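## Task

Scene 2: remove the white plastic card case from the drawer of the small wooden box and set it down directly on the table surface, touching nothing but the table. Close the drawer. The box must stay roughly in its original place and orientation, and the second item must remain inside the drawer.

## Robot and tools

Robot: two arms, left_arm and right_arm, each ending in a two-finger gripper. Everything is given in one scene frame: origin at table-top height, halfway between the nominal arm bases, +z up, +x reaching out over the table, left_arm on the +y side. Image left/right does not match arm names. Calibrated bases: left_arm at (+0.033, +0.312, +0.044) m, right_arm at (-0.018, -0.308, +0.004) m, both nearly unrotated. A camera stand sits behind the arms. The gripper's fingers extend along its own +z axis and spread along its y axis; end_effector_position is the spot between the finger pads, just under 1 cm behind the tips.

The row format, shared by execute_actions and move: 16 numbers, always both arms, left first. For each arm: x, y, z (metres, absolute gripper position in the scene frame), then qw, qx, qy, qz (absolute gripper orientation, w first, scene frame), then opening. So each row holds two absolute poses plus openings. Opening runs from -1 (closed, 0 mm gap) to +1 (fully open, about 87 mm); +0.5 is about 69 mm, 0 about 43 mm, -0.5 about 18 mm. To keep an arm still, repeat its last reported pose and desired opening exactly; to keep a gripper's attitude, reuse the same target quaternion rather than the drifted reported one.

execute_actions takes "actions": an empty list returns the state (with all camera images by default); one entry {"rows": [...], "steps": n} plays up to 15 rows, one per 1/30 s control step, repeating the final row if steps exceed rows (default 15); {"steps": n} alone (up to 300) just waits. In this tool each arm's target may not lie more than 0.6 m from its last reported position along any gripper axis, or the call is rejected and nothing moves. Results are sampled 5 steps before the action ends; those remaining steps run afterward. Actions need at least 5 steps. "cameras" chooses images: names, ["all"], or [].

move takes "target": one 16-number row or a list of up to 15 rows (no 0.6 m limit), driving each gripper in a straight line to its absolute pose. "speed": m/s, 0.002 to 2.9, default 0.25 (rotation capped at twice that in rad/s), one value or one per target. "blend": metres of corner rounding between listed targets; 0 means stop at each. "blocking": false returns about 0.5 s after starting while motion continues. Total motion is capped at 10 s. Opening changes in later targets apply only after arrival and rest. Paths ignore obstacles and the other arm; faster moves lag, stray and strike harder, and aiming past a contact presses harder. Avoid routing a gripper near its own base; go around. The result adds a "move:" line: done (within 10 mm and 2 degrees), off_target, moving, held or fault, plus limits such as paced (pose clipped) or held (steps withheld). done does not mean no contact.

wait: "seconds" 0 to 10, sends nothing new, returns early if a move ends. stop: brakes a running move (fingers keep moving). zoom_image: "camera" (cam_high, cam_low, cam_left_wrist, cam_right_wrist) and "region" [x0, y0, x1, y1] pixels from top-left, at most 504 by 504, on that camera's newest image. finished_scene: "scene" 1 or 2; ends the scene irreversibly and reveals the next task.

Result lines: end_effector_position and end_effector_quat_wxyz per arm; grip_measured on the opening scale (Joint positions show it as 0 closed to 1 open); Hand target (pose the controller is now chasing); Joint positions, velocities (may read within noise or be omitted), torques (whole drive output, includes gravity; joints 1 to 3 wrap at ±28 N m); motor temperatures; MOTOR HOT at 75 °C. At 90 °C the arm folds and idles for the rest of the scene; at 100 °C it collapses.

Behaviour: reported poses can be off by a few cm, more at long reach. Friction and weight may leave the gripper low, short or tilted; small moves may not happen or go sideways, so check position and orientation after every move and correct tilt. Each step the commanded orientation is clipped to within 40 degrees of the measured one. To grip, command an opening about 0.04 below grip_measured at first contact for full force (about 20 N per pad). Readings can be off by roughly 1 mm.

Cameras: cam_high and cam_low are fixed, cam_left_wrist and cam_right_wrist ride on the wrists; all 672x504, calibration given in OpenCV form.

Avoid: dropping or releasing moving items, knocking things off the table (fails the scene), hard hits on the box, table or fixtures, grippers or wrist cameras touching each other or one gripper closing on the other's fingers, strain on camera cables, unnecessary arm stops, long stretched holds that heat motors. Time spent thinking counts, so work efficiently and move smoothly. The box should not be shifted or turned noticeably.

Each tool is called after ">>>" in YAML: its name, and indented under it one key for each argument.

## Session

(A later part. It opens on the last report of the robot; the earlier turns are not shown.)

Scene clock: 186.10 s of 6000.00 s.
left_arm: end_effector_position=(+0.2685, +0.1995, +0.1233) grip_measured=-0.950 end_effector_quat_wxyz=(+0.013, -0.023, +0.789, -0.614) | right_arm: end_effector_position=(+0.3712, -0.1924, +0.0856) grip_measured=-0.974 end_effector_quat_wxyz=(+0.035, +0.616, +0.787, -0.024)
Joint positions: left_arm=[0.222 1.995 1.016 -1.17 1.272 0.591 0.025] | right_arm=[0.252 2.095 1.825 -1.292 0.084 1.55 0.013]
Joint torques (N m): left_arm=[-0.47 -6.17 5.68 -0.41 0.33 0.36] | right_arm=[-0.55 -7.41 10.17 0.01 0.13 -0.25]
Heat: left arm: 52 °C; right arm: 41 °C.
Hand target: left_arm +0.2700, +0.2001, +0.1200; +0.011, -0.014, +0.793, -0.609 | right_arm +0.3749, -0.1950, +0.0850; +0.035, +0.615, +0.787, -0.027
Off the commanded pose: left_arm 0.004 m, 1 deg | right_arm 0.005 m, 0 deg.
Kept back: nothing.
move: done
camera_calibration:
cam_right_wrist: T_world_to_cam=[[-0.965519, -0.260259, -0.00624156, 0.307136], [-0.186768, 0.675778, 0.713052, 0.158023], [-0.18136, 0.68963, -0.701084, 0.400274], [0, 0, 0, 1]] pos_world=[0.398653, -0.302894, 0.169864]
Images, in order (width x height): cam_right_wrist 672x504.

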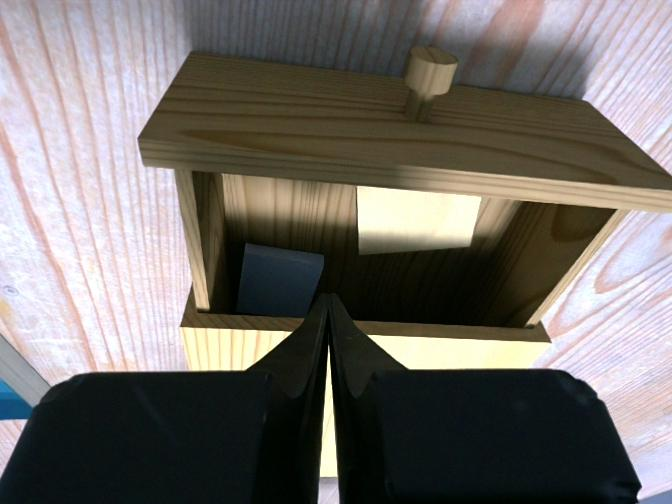

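>>> move:
  target:
    - [0.28,0.09,0.085,0.0636,-0.0832,0.7888,-0.6053,0.1,0.33,-0.3,0.15,0.03,0.3,0.95,0,-1]
    - [0.298,0.012,0.06,0.0636,-0.0832,0.7888,-0.6053,0.1,0.3,-0.36,0.16,0.03,0,0.999,0.03,-1]
  speed: [0.25,0.08]
  cameras: ["cam_left_wrist"]

Scene clock: 193.70 s of 6000.00 s.
left_arm: end_effector_position=(+0.2919, +0.0152, +0.0614) grip_measured=+0.100 end_effector_quat_wxyz=(+0.054, -0.082, +0.790, -0.606) | right_arm: end_effector_position=(+0.3049, -0.3603, +0.1460) grip_measured=-0.974 end_effector_quat_wxyz=(+0.012, +0.004, +1.000, +0.026)
Joint positions: left_arm=[-0.426 2.132 0.587 1.111 0.902 -1.236 0.55] | right_arm=[-0.141 1.938 1.828 -1.446 -0.056 -0.164 0.013]
Joint torques (N m): left_arm=[-0.42 -6.63 4.75 2.25 0.01 0.16] | right_arm=[-0.58 -11.55 6.71 0.13 -0.17 -0.21]
Heat: left arm: 52 °C; right arm: 42 °C.
Hand target: left_arm +0.2979, +0.0122, +0.0601; +0.063, -0.083, +0.789, -0.605 | right_arm +0.3000, -0.3599, +0.1595; +0.030, +0.000, +0.999, +0.030
Off the commanded pose: left_arm 0.007 m, 1 deg | right_arm 0.015 m, 2 deg.
Kept back: nothing.
move: off_target (right_arm)
camera_calibration:
cam_left_wrist: T_world_to_cam=[[0.0630004, -0.265425, 0.962071, -0.0753351], [-0.785795, 0.581099, 0.211776, 0.232329], [-0.61527, -0.769333, -0.17196, 0.346396], [0, 0, 0, 1]] pos_world=[0.400436, 0.111492, 0.0828423]
Images, in order (width x height): cam_left_wrist 672x504.

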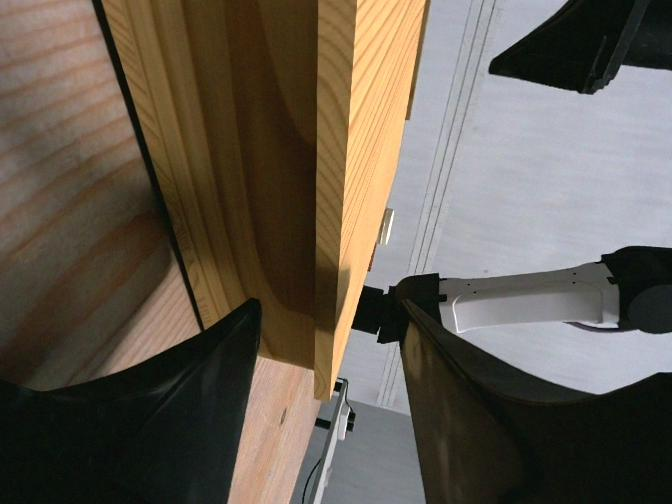

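>>> move:
  target: [0.298,0.012,0.06,0.0636,-0.0832,0.7888,-0.6053,-0.95,0.3,-0.36,0.16,0.03,0,0.999,0.03,-1]
  speed: 0.1
  cameras: ["cam_high","cam_left_wrist"]

Scene clock: 195.47 s of 6000.00 s.
left_arm: end_effector_position=(+0.2923, +0.0151, +0.0615) grip_measured=-0.746 end_effector_quat_wxyz=(+0.055, -0.082, +0.790, -0.606) | right_arm: end_effector_position=(+0.3048, -0.3603, +0.1460) grip_measured=-0.974 end_effector_quat_wxyz=(+0.012, +0.002, +1.000, +0.027)
Joint positions: left_arm=[-0.426 2.132 0.587 1.113 0.9 -1.237 0.127] | right_arm=[-0.141 1.938 1.828 -1.446 -0.057 -0.167 0.013]
Joint torques (N m): left_arm=[-0.47 -6.57 4.74 2.23 0.01 0.2] | right_arm=[-0.55 -11.54 6.74 0.13 -0.17 -0.25]
Heat: left arm: 52 °C; right arm: 42 °C.
Hand target: left_arm +0.2979, +0.0122, +0.0601; +0.064, -0.083, +0.789, -0.605 | right_arm +0.2999, -0.3599, +0.1595; +0.030, +0.000, +0.999, +0.030
Off the commanded pose: left_arm 0.007 m, 1 deg | right_arm 0.015 m, 2 deg.
Kept back: nothing.
move: off_target (right_arm)
camera_calibration:
cam_left_wrist: T_world_to_cam=[[0.0625008, -0.265085, 0.962197, -0.0753355], [-0.786924, 0.579897, 0.210877, 0.232986], [-0.613876, -0.770356, -0.172358, 0.346297], [0, 0, 0, 1]] pos_world=[0.400634, 0.111694, 0.0830432]
Images, in order (width x height): cam_high 672x504, cam_left_wrist 672x504.

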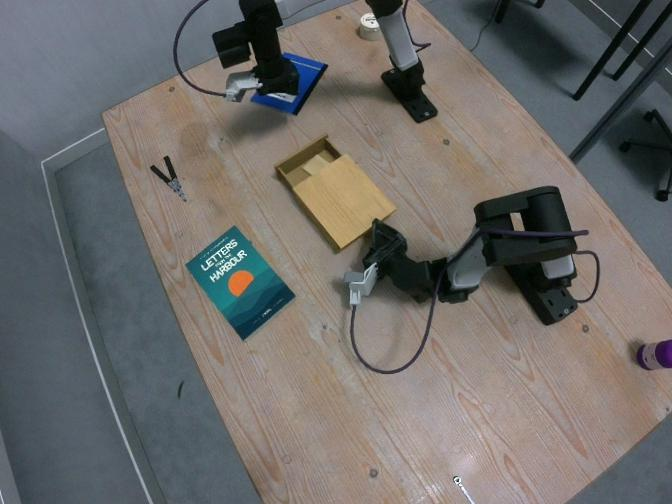

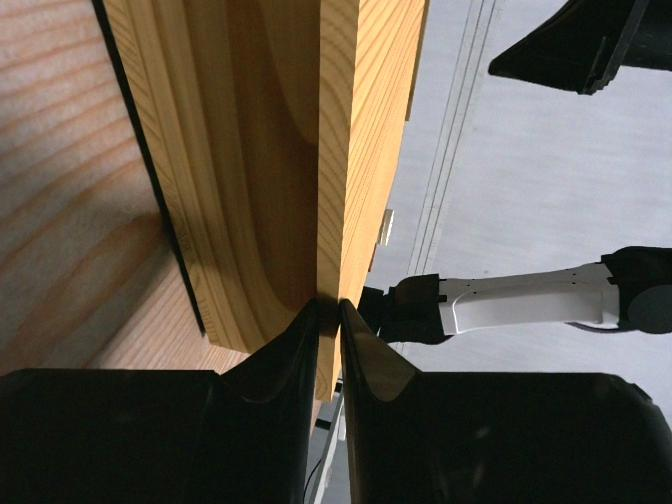

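>>> move:
  target:
    - [0.297,-0.007,0.105,0.0435,-0.075,0.8627,-0.498,-0.98,0.3,-0.36,0.16,0.03,0,0.999,0.03,-1]
    - [0.302,-0.033,0.139,0.0346,-0.0798,0.9137,-0.3973,-0.98,0.3,-0.36,0.16,0.03,0,0.999,0.03,-1]
    - [0.308,-0.058,0.194,0.0318,-0.0809,0.927,-0.3651,-0.98,0.3,-0.36,0.16,0.03,0,0.999,0.03,-1]
  speed: 0.09
  blend: [0.02,0.02,0]
  cameras: ["cam_high","cam_low"]

Scene clock: 199.63 s of 6000.00 s.
left_arm: end_effector_position=(+0.3034, -0.0542, +0.1875) grip_measured=-0.759 end_effector_quat_wxyz=(+0.028, -0.076, +0.928, -0.364) | right_arm: end_effector_position=(+0.3048, -0.3603, +0.1460) grip_measured=-0.974 end_effector_quat_wxyz=(+0.012, +0.002, +1.000, +0.027)
Joint positions: left_arm=[-0.687 1.83 1.447 -0.58 0.466 -1.003 0.121] | right_arm=[-0.141 1.938 1.828 -1.446 -0.057 -0.167 0.013]
Joint torques (N m): left_arm=[-0.16 -8.05 10.03 1.59 0.11 0.04] | right_arm=[-0.64 -11.6 6.75 0.18 -0.21 -0.27]
Heat: left arm: 52 °C; right arm: 42 °C.
Hand target: left_arm +0.3078, -0.0578, +0.1940; +0.032, -0.081, +0.927, -0.365 | right_arm +0.2999, -0.3599, +0.1595; +0.030, +0.000, +0.999, +0.030
Off the commanded pose: left_arm 0.009 m, 1 deg | right_arm 0.015 m, 2 deg.
Kept back: nothing.
move: off_target (right_arm)
Images, in order (width x height): cam_high 672x504, cam_low 672x504.

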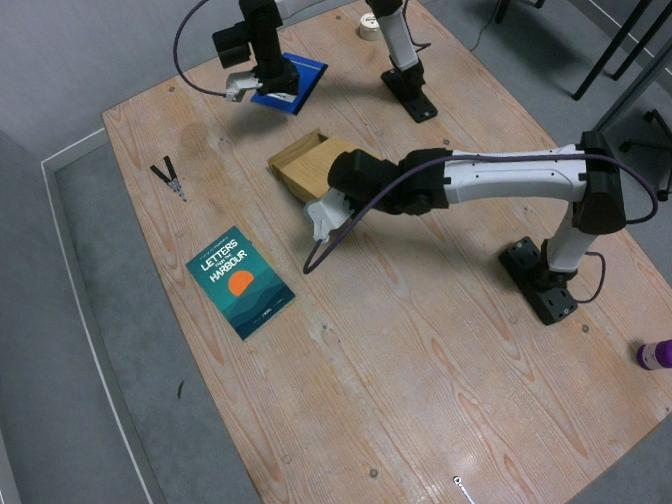

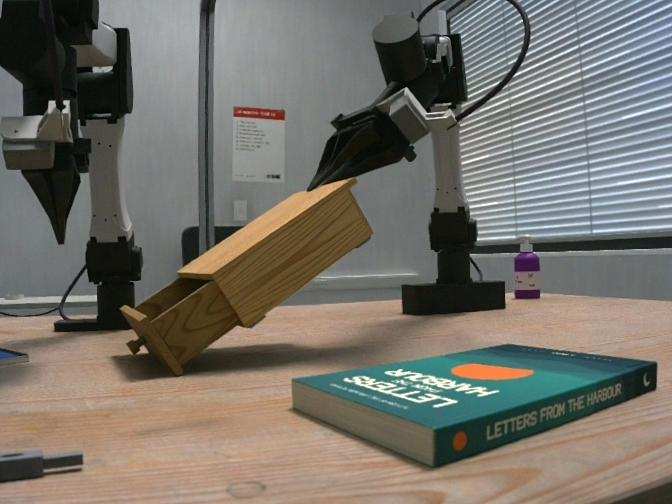

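>>> zoom_image:
  camera: "cam_high"
  region: [250, 110, 370, 200]

Scaled by 4.200 from the camera's 672x504 image, which has a finer 960x720 frame.

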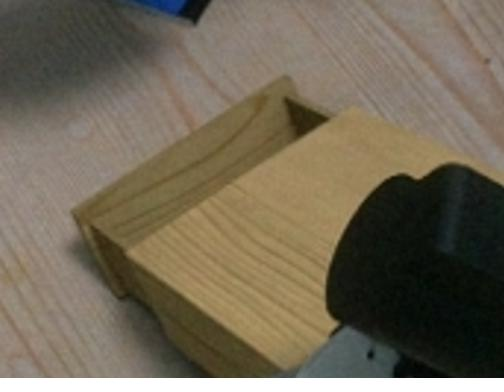

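>>> move:
  target:
    - [0.302,-0.033,0.139,0.0346,-0.0798,0.9137,-0.3973,-0.98,0.3,-0.36,0.16,0.03,0,0.999,0.03,-1]
    - [0.298,-0.007,0.105,0.0435,-0.075,0.8627,-0.498,-0.98,0.3,-0.36,0.16,0.03,0,0.999,0.03,-1]
    - [0.298,0.012,0.06,0.0636,-0.0832,0.7888,-0.6053,-0.95,0.3,-0.36,0.16,0.03,0,0.999,0.03,-1]
  speed: 0.07
  blend: [0.02,0.02,0]
  cameras: ["cam_high","cam_low"]

>>> zoom_image:
  camera: "cam_high"
  region: [250, 110, 370, 200]

Scene clock: 205.20 s of 6000.00 s.
left_arm: end_effector_position=(+0.2944, +0.0101, +0.0616) grip_measured=-0.776 end_effector_quat_wxyz=(+0.057, -0.077, +0.791, -0.605) | right_arm: end_effector_position=(+0.3048, -0.3603, +0.1460) grip_measured=-0.974 end_effector_quat_wxyz=(+0.012, +0.002, +1.000, +0.027)
Joint positions: left_arm=[-0.438 2.135 0.607 1.098 0.892 -1.231 0.112] | right_arm=[-0.141 1.938 1.828 -1.446 -0.057 -0.167 0.013]
Joint torques (N m): left_arm=[0.7 -6.9 3.28 2.4 0.07 0.13] | right_arm=[-0.58 -11.56 6.79 0.17 -0.17 -0.24]
Heat: left arm: 53 °C; right arm: 42 °C.
Hand target: left_arm +0.2980, +0.0120, +0.0600; +0.063, -0.083, +0.789, -0.605 | right_arm +0.2999, -0.3599, +0.1595; +0.030, +0.000, +0.999, +0.030
Off the commanded pose: left_arm 0.004 m, 1 deg | right_arm 0.015 m, 2 deg.
Kept back: nothing.
move: off_target (right_arm)
Images, in order (width x height): cam_high 672x504, cam_low 672x504.

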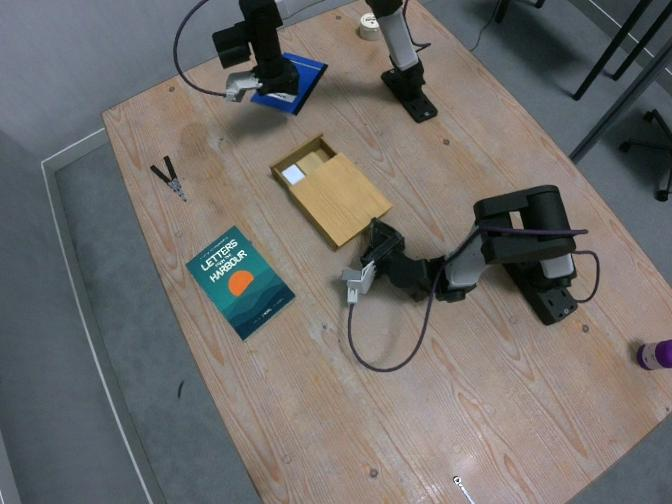

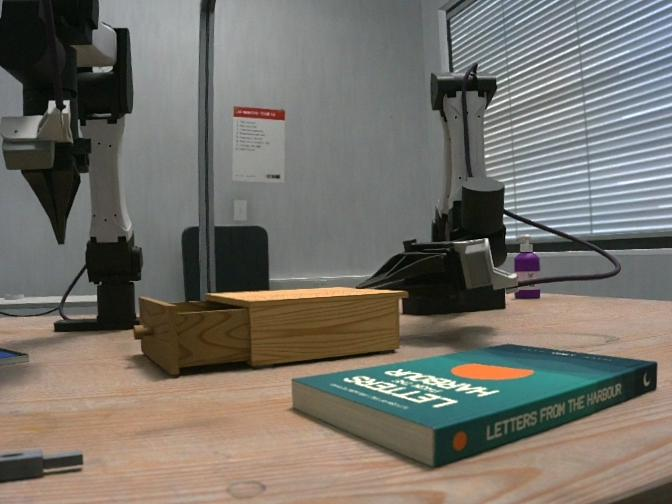

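Scaled by 4.200 from the camera's 672x504 image, which has a finer 960x720 frame.

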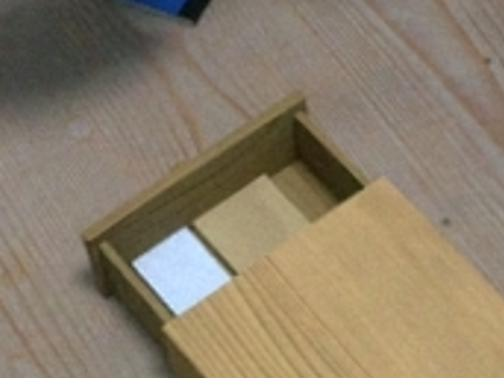

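>>> move:
  target:
    - [0.294,0.010,0.06,0.0636,-0.0832,0.7888,-0.6053,0.1,0.3,-0.36,0.16,0.03,0,0.999,0.03,-1]
    - [0.294,0.010,0.06,0.0636,-0.0832,0.7888,-0.6053,0.15,0.3,-0.36,0.16,0.03,0,0.999,0.03,-1]
    - [0.282,0.10,0.07,0.0636,-0.0832,0.7888,-0.6053,0.1,0.32,-0.30,0.17,0.0318,0.495,0.868,0,0.1]
    - [0.28,0.17,0.15,0.044,0,0.999,0,-0.95,0.34,-0.20,0.13,-0.09,0.701,0.701,0.09,0.12]
  speed: [0.05,0.05,0.15,0.25]
  blend: [0,0,0.02,0]
  cameras: ["cam_high","cam_right_wrist"]

>>> zoom_image:
  camera: "cam_high"
  region: [250, 110, 370, 200]

Scene clock: 215.07 s of 6000.00 s.
left_arm: end_effector_position=(+0.2756, +0.1699, +0.1479) grip_measured=+0.100 end_effector_quat_wxyz=(+0.039, +0.002, +0.999, -0.009) | right_arm: end_effector_position=(+0.3386, -0.2037, +0.1244) grip_measured=+0.100 end_effector_quat_wxyz=(-0.095, +0.701, +0.703, +0.078)
Joint positions: left_arm=[-0.472 1.673 1.352 -1.172 -0.02 -0.471 0.55] | right_arm=[0.087 1.921 1.654 -1.315 -0.247 1.624 0.55]
Joint torques (N m): left_arm=[-0.34 -5.7 8.42 0.67 -0.18 0.05] | right_arm=[0.69 -9.07 6.71 0.2 -0.18 0.01]
Heat: left arm: 54 °C; right arm: 42 °C.
Hand target: left_arm +0.2800, +0.1699, +0.1501; +0.044, +0.000, +0.999, +0.000 | right_arm +0.3400, -0.2000, +0.1300; -0.090, +0.701, +0.701, +0.090
Off the commanded pose: left_arm 0.005 m, 1 deg | right_arm 0.007 m, 1 deg.
Kept back: nothing.
move: done (path cut at 10 s); path passed 3 of 4 targets; target 4's new opening was not sent; blend cut to 0 m at target 3; target 3's new opening was sent with right_arm's hand 0.018 m and 3 deg from that target
camera_calibration:
cam_right_wrist: T_world_to_cam=[[-0.999542, -0.0250371, 0.0169723, 0.329457], [0.00451773, 0.431246, 0.902223, -0.00627822], [-0.0299083, 0.901887, -0.430935, 0.387717], [0, 0, 0, 1]] pos_world=[0.340931, -0.338721, 0.167154]
Images, in order (width x height): cam_high 672x504, cam_right_wrist 672x504.

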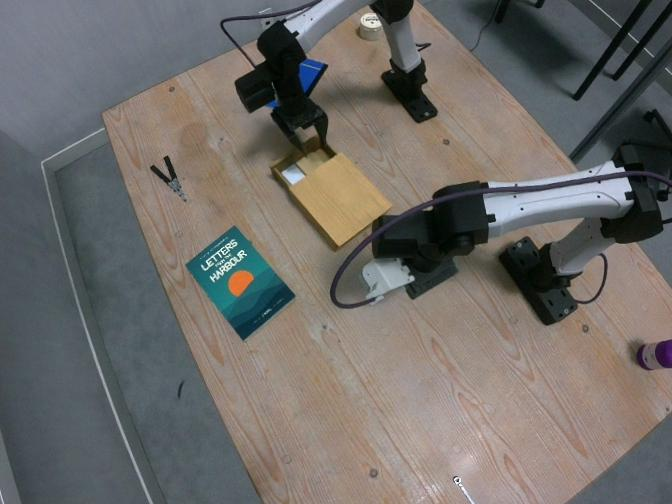

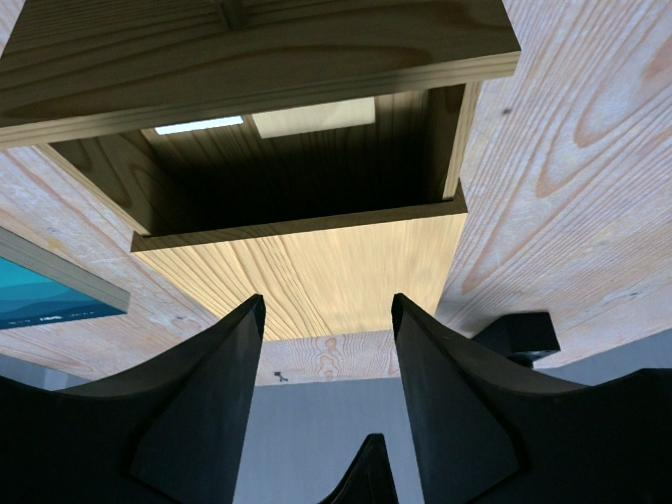

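Scaled by 4.200 from the camera's 672x504 image, which has a finer 960x720 frame.

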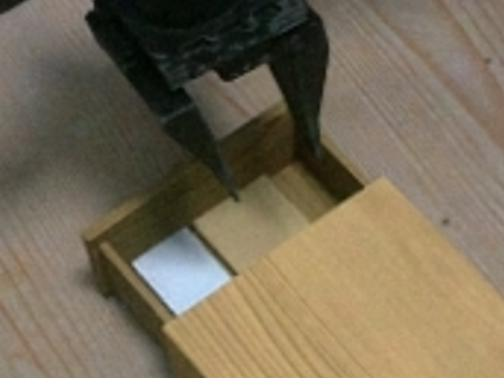

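>>> move:
  target: [0.2756,0.17,0.148,0.044,0,0.999,0,0.1,0.360,-0.218,0.125,0.0344,0.615,0.787,-0.027,-1]
  cameras: ["cam_high","cam_right_wrist"]

Scene clock: 217.60 s of 6000.00 s.
left_arm: end_effector_position=(+0.2748, +0.1691, +0.1478) grip_measured=+0.100 end_effector_quat_wxyz=(+0.039, +0.001, +0.999, -0.007) | right_arm: end_effector_position=(+0.3565, -0.2173, +0.1253) grip_measured=-0.973 end_effector_quat_wxyz=(+0.029, +0.621, +0.783, -0.019)
Joint positions: left_arm=[-0.477 1.673 1.352 -1.174 -0.023 -0.478 0.55] | right_arm=[0.19 2.015 1.862 -1.407 0.068 1.5 0.013]
Joint torques (N m): left_arm=[-0.53 -6.74 6.46 0.77 -0.19 0.08] | right_arm=[0.65 -6.79 10.33 0 0.28 -0.2]
Heat: left arm: 53 °C; right arm: 42 °C.
Hand target: left_arm +0.2757, +0.1700, +0.1481; +0.044, +0.000, +0.999, +0.000 | right_arm +0.3600, -0.2180, +0.1250; +0.035, +0.615, +0.787, -0.026
Off the commanded pose: left_arm 0.001 m, 1 deg | right_arm 0.004 m, 1 deg.
Kept back: nothing.
move: done
camera_calibration:
cam_right_wrist: T_world_to_cam=[[-0.968734, -0.248034, -0.00575488, 0.290428], [-0.175146, 0.667261, 0.723939, 0.136458], [-0.175721, 0.702312, -0.68984, 0.441904], [0, 0, 0, 1]] pos_world=[0.382899, -0.329372, 0.207727]
Images, in order (width x height): cam_high 672x504, cam_right_wrist 672x504.

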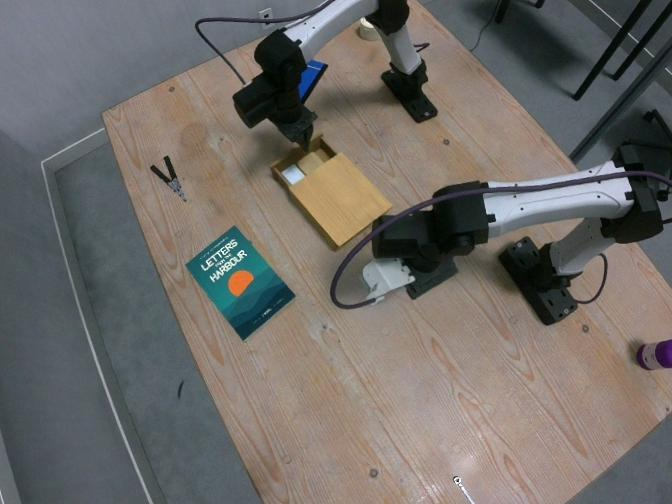

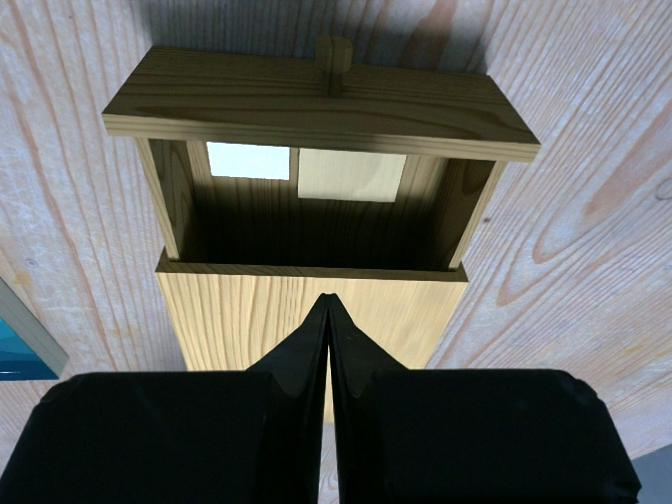

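>>> move:
  target:
    - [0.2756,0.17,0.148,0.044,0,0.999,0,0.1,0.352,-0.225,0.07,0.0344,0.615,0.787,-0.027,-1]
    - [0.2756,0.17,0.148,0.044,0,0.999,0,0.1,0.352,-0.225,0.024,0.0344,0.615,0.787,-0.027,-1]
    - [0.2756,0.17,0.148,0.044,0,0.999,0,0.1,0.328,-0.231,0.022,0.0344,0.615,0.787,-0.027,-1]
    - [0.2756,0.17,0.148,0.044,0,0.999,0,0.1,0.328,-0.231,0.125,0.0344,0.615,0.787,-0.027,-1]
  speed: [0.2,0.06,0.05,0.2]
  cameras: ["cam_right_wrist"]

Scene clock: 222.40 s of 6000.00 s.
left_arm: end_effector_position=(+0.2748, +0.1691, +0.1478) grip_measured=+0.100 end_effector_quat_wxyz=(+0.039, +0.001, +0.999, -0.007) | right_arm: end_effector_position=(+0.3243, -0.2256, +0.1092) grip_measured=-0.973 end_effector_quat_wxyz=(+0.015, +0.615, +0.788, -0.036)
Joint positions: left_arm=[-0.477 1.673 1.352 -1.174 -0.023 -0.478 0.55] | right_arm=[0.183 1.923 1.667 -1.347 0.071 1.479 0.013]
Joint torques (N m): left_arm=[-0.49 -6.76 6.49 0.77 -0.21 0.08] | right_arm=[-0.61 -9.98 9.65 -0.04 0.25 -0.24]
Heat: left arm: 52 °C; right arm: 42 °C.
Hand target: left_arm +0.2757, +0.1700, +0.1481; +0.044, +0.000, +0.999, +0.000 | right_arm +0.3277, -0.2310, +0.1247; +0.035, +0.615, +0.787, -0.027
Off the commanded pose: left_arm 0.001 m, 1 deg | right_arm 0.017 m, 2 deg.
Kept back: nothing.
move: off_target (right_arm)
camera_calibration:
cam_right_wrist: T_world_to_cam=[[-0.964449, -0.26146, 0.038432, 0.247874], [-0.153205, 0.671672, 0.724835, 0.14174], [-0.215329, 0.693178, -0.68785, 0.441575], [0, 0, 0, 1]] pos_world=[0.355861, -0.336484, 0.191473]
Images, in order (width x height): cam_right_wrist 672x504.

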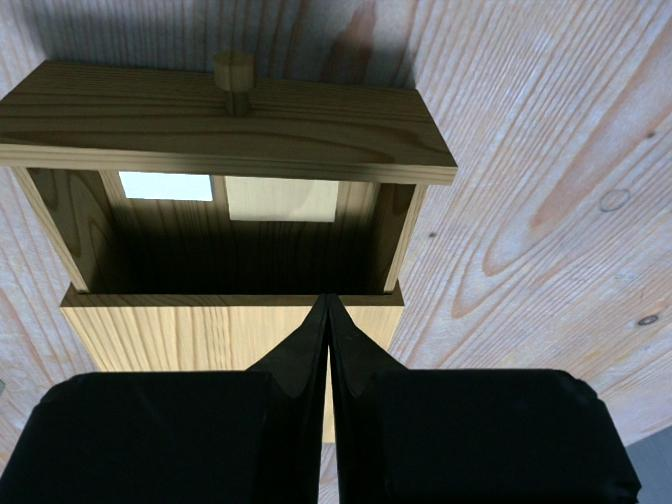

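>>> move:
  target:
    - [0.2756,0.17,0.148,0.044,0,0.999,0,0.1,0.349,-0.227,0.06,0.0344,0.615,0.787,-0.027,-1]
    - [0.2756,0.17,0.148,0.044,0,0.999,0,0.1,0.349,-0.227,0.016,0.0344,0.615,0.787,-0.027,-1]
    - [0.2756,0.17,0.148,0.044,0,0.999,0,0.1,0.325,-0.233,0.010,0.0344,0.615,0.787,-0.027,-1]
  speed: [0.2,0.06,0.05]
  cameras: ["cam_right_wrist"]

Scene clock: 225.37 s of 6000.00 s.
left_arm: end_effector_position=(+0.2748, +0.1691, +0.1478) grip_measured=+0.100 end_effector_quat_wxyz=(+0.039, +0.001, +0.999, -0.007) | right_arm: end_effector_position=(+0.3425, -0.2205, +0.0349) grip_measured=-0.973 end_effector_quat_wxyz=(+0.051, +0.614, +0.787, +0.012)
Joint positions: left_arm=[-0.477 1.673 1.352 -1.174 -0.023 -0.478 0.55] | right_arm=[0.183 1.927 1.37 -0.925 0.058 1.475 0.013]
Joint torques (N m): left_arm=[-0.53 -6.78 6.46 0.78 -0.21 0.07] | right_arm=[-1.06 -5.23 2.29 0.29 0.39 -0.26]
Heat: left arm: 52 °C; right arm: 42 °C.
Hand target: left_arm +0.2757, +0.1700, +0.1481; +0.044, +0.000, +0.999, +0.000 | right_arm +0.3242, -0.2325, +0.0117; +0.034, +0.615, +0.788, -0.027
Off the commanded pose: left_arm 0.001 m, 1 deg | right_arm 0.033 m, 5 deg.
Kept back: nothing.
move: off_target (right_arm)
camera_calibration:
cam_right_wrist: T_world_to_cam=[[-0.960637, -0.265183, -0.08279, 0.27165], [-0.241139, 0.647981, 0.722477, 0.219877], [-0.137942, 0.714002, -0.68642, 0.36875], [0, 0, 0, 1]] pos_world=[0.364844, -0.333727, 0.116751]
Images, in order (width x height): cam_right_wrist 672x504.

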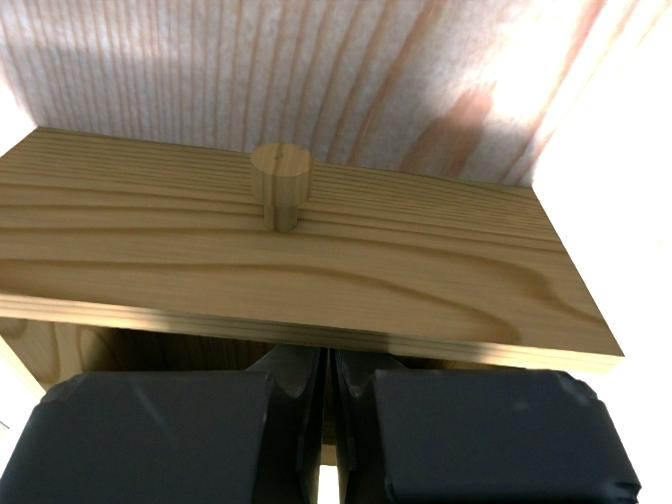

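>>> move:
  target:
    - [0.2756,0.17,0.148,0.044,0,0.999,0,0.1,0.308,-0.237,0.014,0.0344,0.615,0.787,-0.027,-1]
    - [0.2756,0.17,0.148,0.044,0,0.999,0,0.1,0.318,-0.233,0.135,0.0344,0.615,0.787,-0.027,-1]
  speed: [0.05,0.2]
  cameras: ["cam_right_wrist"]

Scene clock: 227.60 s of 6000.00 s.
left_arm: end_effector_position=(+0.2748, +0.1691, +0.1478) grip_measured=+0.100 end_effector_quat_wxyz=(+0.039, +0.001, +0.999, -0.007) | right_arm: end_effector_position=(+0.3147, -0.2282, +0.1213) grip_measured=-0.973 end_effector_quat_wxyz=(+0.016, +0.614, +0.788, -0.034)
Joint positions: left_arm=[-0.477 1.673 1.352 -1.174 -0.023 -0.478 0.55] | right_arm=[0.179 1.878 1.654 -1.374 0.071 1.475 0.013]
Joint torques (N m): left_arm=[-0.53 -6.79 6.48 0.79 -0.21 0.06] | right_arm=[-0.32 -9.24 9.83 -0.04 0.26 -0.19]
Heat: left arm: 52 °C; right arm: 42 °C.
Hand target: left_arm +0.2757, +0.1700, +0.1481; +0.044, +0.000, +0.999, +0.000 | right_arm +0.3177, -0.2329, +0.1348; +0.035, +0.615, +0.787, -0.027
Off the commanded pose: left_arm 0.001 m, 1 deg | right_arm 0.015 m, 2 deg.
Kept back: nothing.
move: off_target (right_arm)
camera_calibration:
cam_right_wrist: T_world_to_cam=[[-0.964323, -0.262664, 0.0330021, 0.23772], [-0.157824, 0.670504, 0.724925, 0.1345], [-0.212539, 0.693853, -0.688037, 0.448854], [0, 0, 0, 1]] pos_world=[0.345865, -0.339181, 0.20348]
Images, in order (width x height): cam_right_wrist 672x504.

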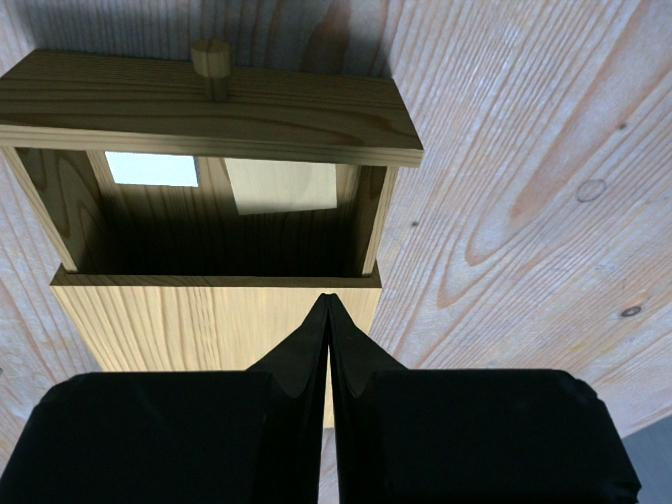

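>>> move:
  target:
    - [0.2756,0.17,0.148,0.044,0,0.999,0,0.1,0.404,-0.226,0.07,0.0344,0.615,0.787,-0.027,-1]
    - [0.2756,0.17,0.148,0.044,0,0.999,0,0.1,0.404,-0.226,0.02,0.0344,0.615,0.787,-0.027,-1]
    - [0.2756,0.17,0.148,0.044,0,0.999,0,0.1,0.379,-0.232,0.014,0.0344,0.615,0.787,-0.027,-1]
    - [0.2756,0.17,0.148,0.044,0,0.999,0,0.1,0.386,-0.230,0.135,0.0344,0.615,0.787,-0.027,-1]
  speed: [0.2,0.06,0.05,0.2]
  cameras: ["cam_right_wrist"]

Scene clock: 232.37 s of 6000.00 s.
left_arm: end_effector_position=(+0.2748, +0.1691, +0.1478) grip_measured=+0.100 end_effector_quat_wxyz=(+0.039, +0.001, +0.999, -0.007) | right_arm: end_effector_position=(+0.3832, -0.2246, +0.1367) grip_measured=-0.973 end_effector_quat_wxyz=(+0.031, +0.616, +0.787, -0.018)
Joint positions: left_arm=[-0.477 1.673 1.352 -1.174 -0.023 -0.478 0.55] | right_arm=[0.163 2.137 2.092 -1.507 0.07 1.46 0.013]
Joint torques (N m): left_arm=[-0.51 -6.76 6.48 0.79 -0.2 0.07] | right_arm=[-0.61 -7.57 9.65 0.04 0.24 -0.21]
Heat: left arm: 52 °C; right arm: 42 °C.
Hand target: left_arm +0.2757, +0.1700, +0.1481; +0.044, +0.000, +0.999, +0.000 | right_arm +0.3859, -0.2300, +0.1350; +0.035, +0.615, +0.787, -0.027
Off the commanded pose: left_arm 0.001 m, 1 deg | right_arm 0.006 m, 1 deg.
Kept back: nothing.
move: done
camera_calibration:
cam_right_wrist: T_world_to_cam=[[-0.965346, -0.260769, -0.0103268, 0.31105], [-0.187656, 0.666101, 0.721869, 0.142524], [-0.181362, 0.698791, -0.691953, 0.461149], [0, 0, 0, 1]] pos_world=[0.410651, -0.33607, 0.219422]
Images, in order (width x height): cam_right_wrist 672x504.

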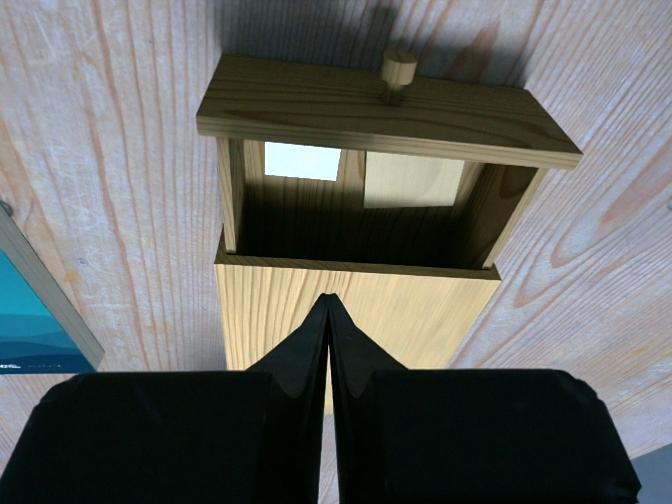

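>>> move:
  target:
    - [0.2756,0.17,0.148,0.044,0,0.999,0,0.1,0.402,-0.228,0.07,0.0344,0.615,0.787,-0.027,-1]
    - [0.2756,0.17,0.148,0.044,0,0.999,0,0.1,0.402,-0.228,0.018,0.0344,0.615,0.787,-0.027,-1]
    - [0.2756,0.17,0.148,0.044,0,0.999,0,0.1,0.373,-0.236,0.012,0.0344,0.615,0.787,-0.027,-1]
    - [0.2756,0.17,0.148,0.044,0,0.999,0,0.1,0.386,-0.230,0.135,0.0344,0.615,0.787,-0.027,0.14]
  speed: [0.2,0.06,0.05,0.2]
  cameras: ["cam_right_wrist","cam_high"]

>>> zoom_image:
  camera: "cam_high"
  region: [250, 110, 370, 200]

Scene clock: 237.50 s of 6000.00 s.
left_arm: end_effector_position=(+0.2748, +0.1691, +0.1478) grip_measured=+0.100 end_effector_quat_wxyz=(+0.039, +0.001, +0.999, -0.007) | right_arm: end_effector_position=(+0.3834, -0.2259, +0.1364) grip_measured=+0.140 end_effector_quat_wxyz=(+0.031, +0.615, +0.788, -0.019)
Joint positions: left_arm=[-0.477 1.673 1.352 -1.174 -0.023 -0.478 0.55] | right_arm=[0.16 2.14 2.095 -1.509 0.071 1.455 0.57]
Joint torques (N m): left_arm=[-0.54 -6.76 6.45 0.78 -0.21 0.07] | right_arm=[-0.27 -7.64 9.39 0.03 0.25 -0.19]
Heat: left arm: 51 °C; right arm: 41 °C.
Hand target: left_arm +0.2757, +0.1700, +0.1481; +0.044, +0.000, +0.999, +0.000 | right_arm +0.3859, -0.2300, +0.1350; +0.035, +0.615, +0.787, -0.027
Off the commanded pose: left_arm 0.001 m, 1 deg | right_arm 0.005 m, 1 deg.
Kept back: nothing.
move: done
camera_calibration:
cam_right_wrist: T_world_to_cam=[[-0.964743, -0.263059, -0.00840842, 0.30986], [-0.187938, 0.666174, 0.721729, 0.143752], [-0.184256, 0.697863, -0.692125, 0.462868], [0, 0, 0, 1]] pos_world=[0.411238, -0.33727, 0.219218]
Images, in order (width x height): cam_high 672x504, cam_right_wrist 672x504.

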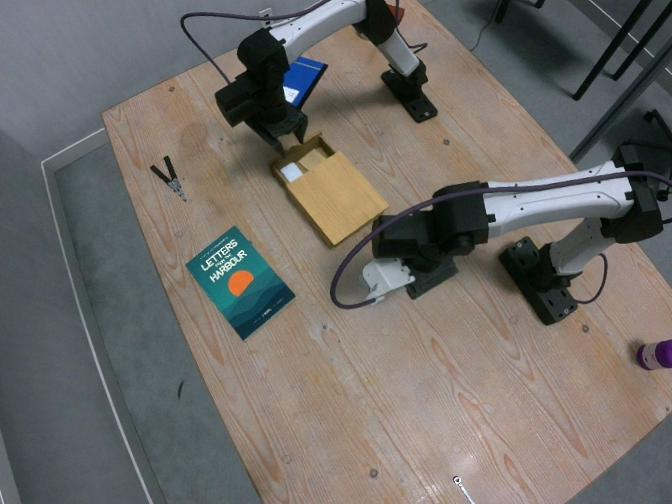

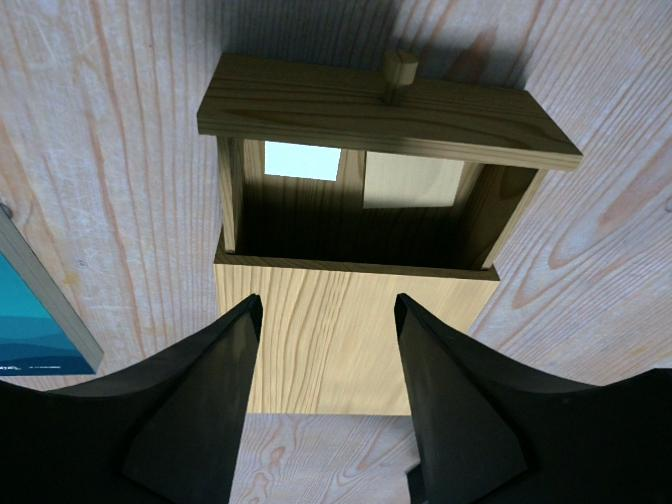

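Scaled by 4.200 from the camera's 672x504 image, which has a finer 960x720 frame.

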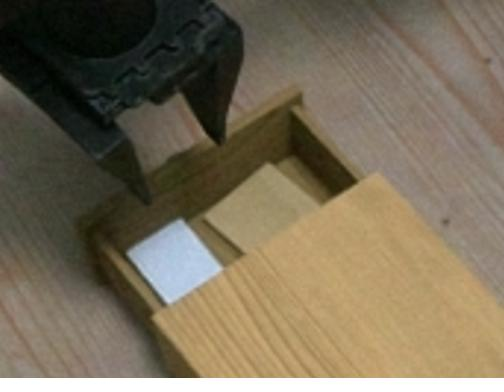

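>>> move:
  target:
    - [0.2756,0.17,0.148,0.044,0,0.999,0,0.1,0.404,-0.230,0.07,0.0344,0.615,0.787,-0.027,-1]
    - [0.2756,0.17,0.148,0.044,0,0.999,0,0.1,0.404,-0.230,0.029,0.0344,0.615,0.787,-0.027,-1]
    - [0.2756,0.17,0.148,0.044,0,0.999,0,0.1,0.377,-0.238,0.027,0.0344,0.615,0.787,-0.027,-1]
    - [0.2756,0.17,0.148,0.044,0,0.999,0,0.1,0.386,-0.230,0.135,0.0344,0.615,0.787,-0.027,0.14]
  speed: [0.2,0.06,0.04,0.2]
  cameras: ["cam_right_wrist","cam_high"]

>>> zoom_image:
  camera: "cam_high"
  region: [250, 110, 370, 200]

Scene clock: 242.60 s of 6000.00 s.
left_arm: end_effector_position=(+0.2748, +0.1691, +0.1478) grip_measured=+0.100 end_effector_quat_wxyz=(+0.039, +0.001, +0.999, -0.007) | right_arm: end_effector_position=(+0.3830, -0.2272, +0.1368) grip_measured=+0.140 end_effector_quat_wxyz=(+0.031, +0.614, +0.788, -0.019)
Joint positions: left_arm=[-0.477 1.673 1.352 -1.174 -0.023 -0.478 0.55] | right_arm=[0.157 2.137 2.092 -1.509 0.071 1.45 0.57]
Joint torques (N m): left_arm=[-0.54 -6.78 6.48 0.78 -0.2 0.07] | right_arm=[-0.01 -7.57 9.77 0.05 0.3 -0.12]
Heat: left arm: 51 °C; right arm: 41 °C.
Hand target: left_arm +0.2757, +0.1700, +0.1481; +0.044, +0.000, +0.999, +0.000 | right_arm +0.3860, -0.2301, +0.1350; +0.035, +0.615, +0.787, -0.027
Off the commanded pose: left_arm 0.001 m, 1 deg | right_arm 0.004 m, 1 deg.
Kept back: nothing.
move: done
camera_calibration:
cam_right_wrist: T_world_to_cam=[[-0.964358, -0.264466, -0.0084147, 0.308593], [-0.188931, 0.665965, 0.721661, 0.144624], [-0.185251, 0.69753, -0.692195, 0.464306], [0, 0, 0, 1]] pos_world=[0.410932, -0.33857, 0.219618]
Images, in order (width x height): cam_high 672x504, cam_right_wrist 672x504.

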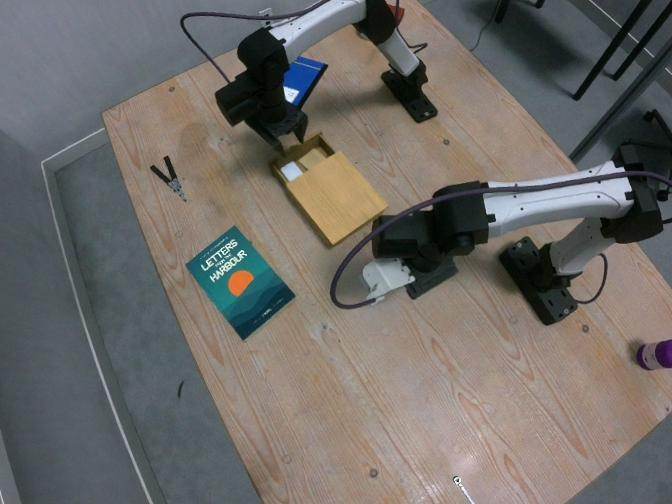

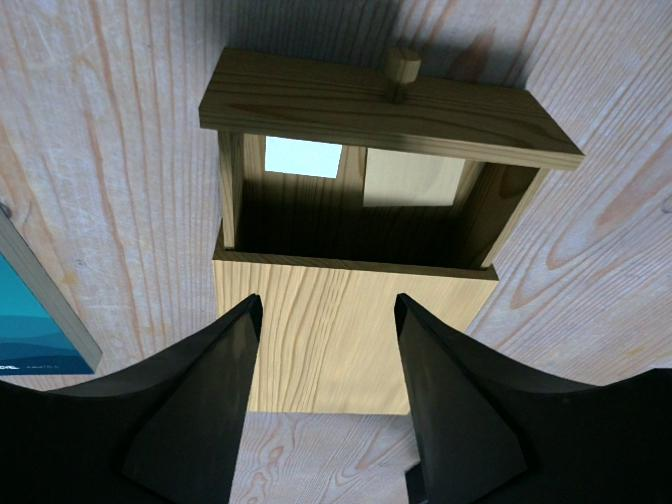

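Scaled by 4.200 from the camera's 672x504 image, which has a finer 960x720 frame.

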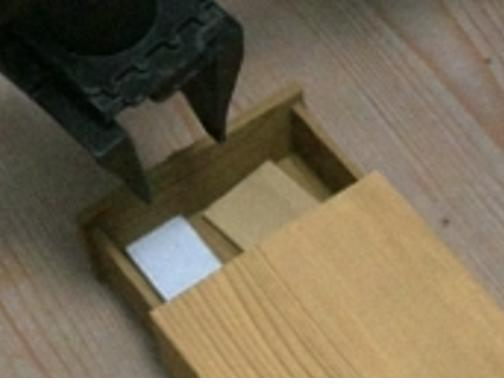

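>>> move:
  target:
    - [0.2756,0.17,0.148,0.044,0,0.999,0,0.1,0.404,-0.230,0.06,0.0344,0.615,0.787,-0.027,-1]
    - [0.2756,0.17,0.148,0.044,0,0.999,0,0.1,0.404,-0.230,0.024,0.0344,0.615,0.787,-0.027,-1]
    - [0.2756,0.17,0.148,0.044,0,0.999,0,0.1,0.366,-0.240,0.024,0.0344,0.615,0.787,-0.027,-1]
  speed: [0.2,0.06,0.06]
  cameras: ["cam_right_wrist","cam_high"]

>>> zoom_image:
  camera: "cam_high"
  region: [250, 110, 370, 200]

Scene clock: 246.60 s of 6000.00 s.
left_arm: end_effector_position=(+0.2748, +0.1691, +0.1478) grip_measured=+0.100 end_effector_quat_wxyz=(+0.039, +0.001, +0.999, -0.007) | right_arm: end_effector_position=(+0.3866, -0.2234, +0.0371) grip_measured=-0.973 end_effector_quat_wxyz=(+0.049, +0.615, +0.787, +0.015)
Joint positions: left_arm=[-0.477 1.673 1.352 -1.174 -0.023 -0.478 0.55] | right_arm=[0.155 2.084 1.607 -1.004 0.048 1.45 0.013]
Joint torques (N m): left_arm=[-0.55 -6.79 6.48 0.77 -0.2 0.06] | right_arm=[-1.57 -8.76 3.41 -0.04 0.47 -0.36]
Heat: left arm: 51 °C; right arm: 41 °C.
Hand target: left_arm +0.2757, +0.1700, +0.1481; +0.044, +0.000, +0.999, +0.000 | right_arm +0.3662, -0.2391, +0.0248; +0.034, +0.615, +0.788, -0.027
Off the commanded pose: left_arm 0.001 m, 1 deg | right_arm 0.030 m, 5 deg.
Kept back: nothing.
move: off_target (right_arm)
camera_calibration:
cam_right_wrist: T_world_to_cam=[[-0.961144, -0.263068, -0.083653, 0.3142], [-0.239342, 0.643164, 0.727362, 0.22894], [-0.137543, 0.719121, -0.681136, 0.37925], [0, 0, 0, 1]] pos_world=[0.40895, -0.337316, 0.118082]
Images, in order (width x height): cam_high 672x504, cam_right_wrist 672x504.

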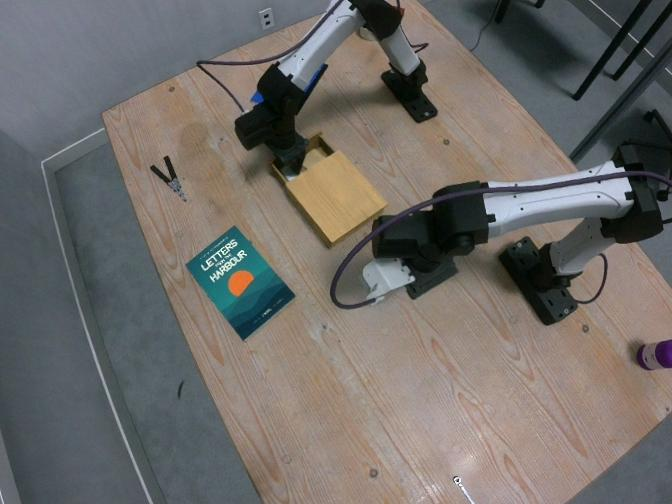

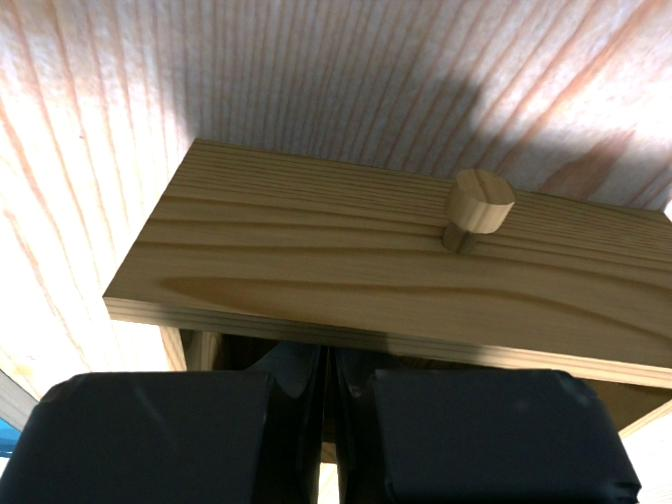

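Scaled by 4.200 from the camera's 672x504 image, which has a finer 960x720 frame.

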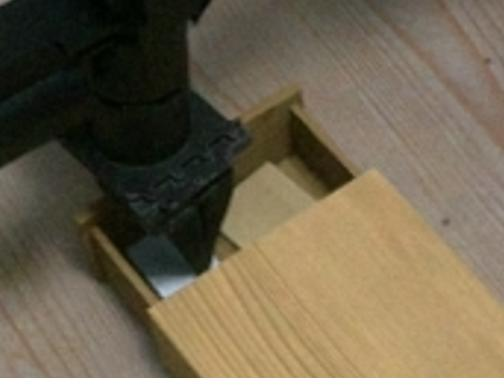

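>>> move:
  target:
    - [0.2756,0.17,0.148,0.044,0,0.999,0,0.1,0.38,-0.240,0.06,0.0344,0.615,0.787,-0.027,-1]
    - [0.2756,0.17,0.148,0.044,0,0.999,0,0.1,0.416,-0.234,0.06,0.0344,0.615,0.787,-0.027,-1]
    - [0.2756,0.17,0.148,0.044,0,0.999,0,0.1,0.416,-0.234,0.022,0.0344,0.615,0.787,-0.027,-1]
    - [0.2756,0.17,0.148,0.044,0,0.999,0,0.1,0.372,-0.247,0.021,0.0344,0.615,0.787,-0.027,-1]
  speed: [0.1,0.15,0.06,0.06]
  cameras: ["cam_high"]

>>> zoom_image:
  camera: "cam_high"
  region: [250, 110, 370, 200]

Scene clock: 251.63 s of 6000.00 s.
left_arm: end_effector_position=(+0.2748, +0.1691, +0.1478) grip_measured=+0.100 end_effector_quat_wxyz=(+0.039, +0.001, +0.999, -0.007) | right_arm: end_effector_position=(+0.3961, -0.2271, +0.0374) grip_measured=-0.973 end_effector_quat_wxyz=(+0.052, +0.615, +0.787, +0.023)
Joint positions: left_arm=[-0.477 1.673 1.352 -1.174 -0.023 -0.478 0.55] | right_arm=[0.14 2.103 1.635 -0.995 0.039 1.435 0.013]
Joint torques (N m): left_arm=[-0.53 -6.78 6.49 0.78 -0.2 0.07] | right_arm=[-1.84 -8.31 3.25 -0.08 0.53 -0.39]
Heat: left arm: 51 °C; right arm: 41 °C.
Hand target: left_arm +0.2757, +0.1700, +0.1481; +0.044, +0.000, +0.999, +0.000 | right_arm +0.3723, -0.2458, +0.0223; +0.033, +0.614, +0.788, -0.026
Off the commanded pose: left_arm 0.001 m, 1 deg | right_arm 0.035 m, 6 deg.
Kept back: nothing.
move: off_target (right_arm)
Images, in order (width x height): cam_high 672x504.

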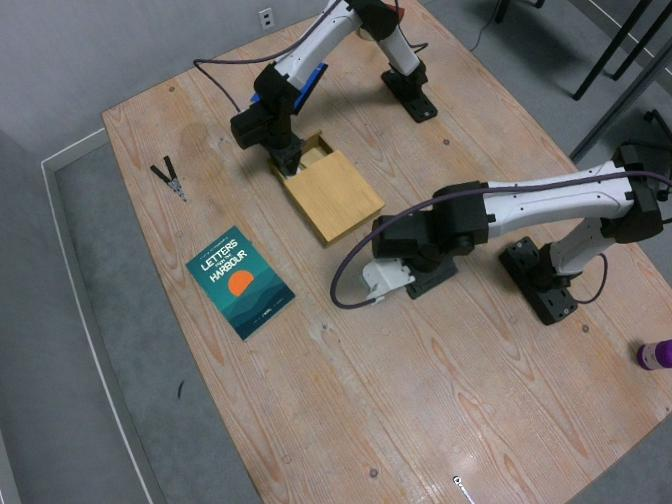

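Scaled by 4.200 from the camera's 672x504 image, which has a finer 960x720 frame.

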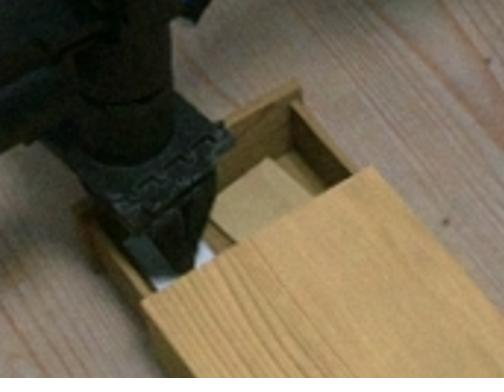

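>>> move:
  target:
    - [0.32,-0.03,0.14,0.044,0,0.999,0,-1,0.385,-0.240,0.07,0.0344,0.615,0.787,-0.027,-1]
    - [0.33,-0.10,0.10,0.044,0,0.999,0,-1,0.410,-0.236,0.06,0.0344,0.615,0.787,-0.027,-1]
    - [0.33,-0.10,0.055,0.044,0,0.999,0,-1,0.410,-0.236,0.06,0.0344,0.615,0.787,-0.027,-1]
    - [0.33,-0.10,0.045,0.044,0,0.999,0,-1,0.410,-0.236,0.024,0.0344,0.615,0.787,-0.027,-1]
    - [0.33,-0.10,0.045,0.044,0,0.999,0,-1,0.368,-0.247,0.023,0.0344,0.615,0.787,-0.027,-1]
  speed: [0.2,0.15,0.06,0.06,0.05]
  blend: [0.02,0,0,0,0]
  cameras: ["cam_high"]

>>> zoom_image:
  camera: "cam_high"
  region: [250, 110, 370, 200]

Scene clock: 257.20 s of 6000.00 s.
left_arm: end_effector_position=(+0.3275, -0.0996, +0.0716) grip_measured=-0.993 end_effector_quat_wxyz=(+0.048, +0.000, +0.999, -0.020) | right_arm: end_effector_position=(+0.3901, -0.2245, +0.0381) grip_measured=-0.973 end_effector_quat_wxyz=(+0.046, +0.612, +0.789, +0.025)
Joint positions: left_arm=[-0.9 2.791 2.856 -1.544 -0.051 -0.901 0.004] | right_arm=[0.144 2.089 1.614 -0.997 0.028 1.431 0.013]
Joint torques (N m): left_arm=[-0.2 -9.47 6.11 1.03 -0.23 0.11] | right_arm=[-2 -8.42 3.54 -0.12 0.62 -0.32]
Heat: left arm: 53 °C; right arm: 41 °C.
Hand target: left_arm +0.3292, -0.0988, +0.0455; +0.046, +0.000, +0.999, -0.002 | right_arm +0.3683, -0.2457, +0.0242; +0.033, +0.614, +0.788, -0.026
Off the commanded pose: left_arm 0.027 m, 2 deg | right_arm 0.035 m, 6 deg.
elbow stopped short (left arm): the move would have taken joint 3 (elbow) straighter than the controller allows.
Kept back: nothing.
move: off_target (left_arm, right_arm)
Images, in order (width x height): cam_high 672x504.

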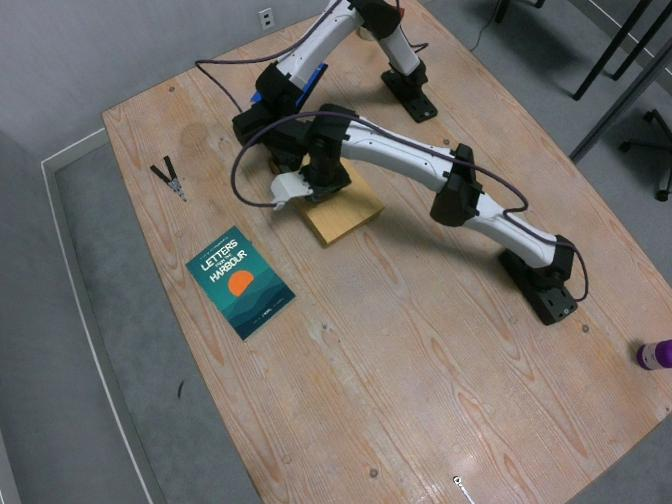

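Scaled by 4.200 from the camera's 672x504 image, which has a finer 960x720 frame.

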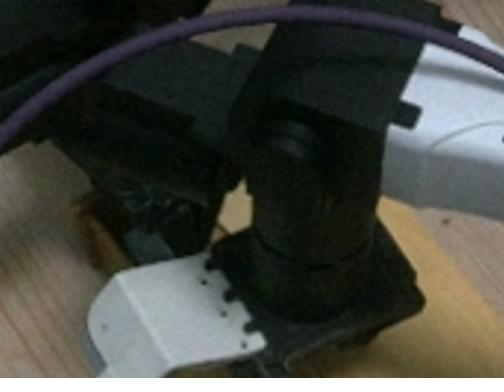

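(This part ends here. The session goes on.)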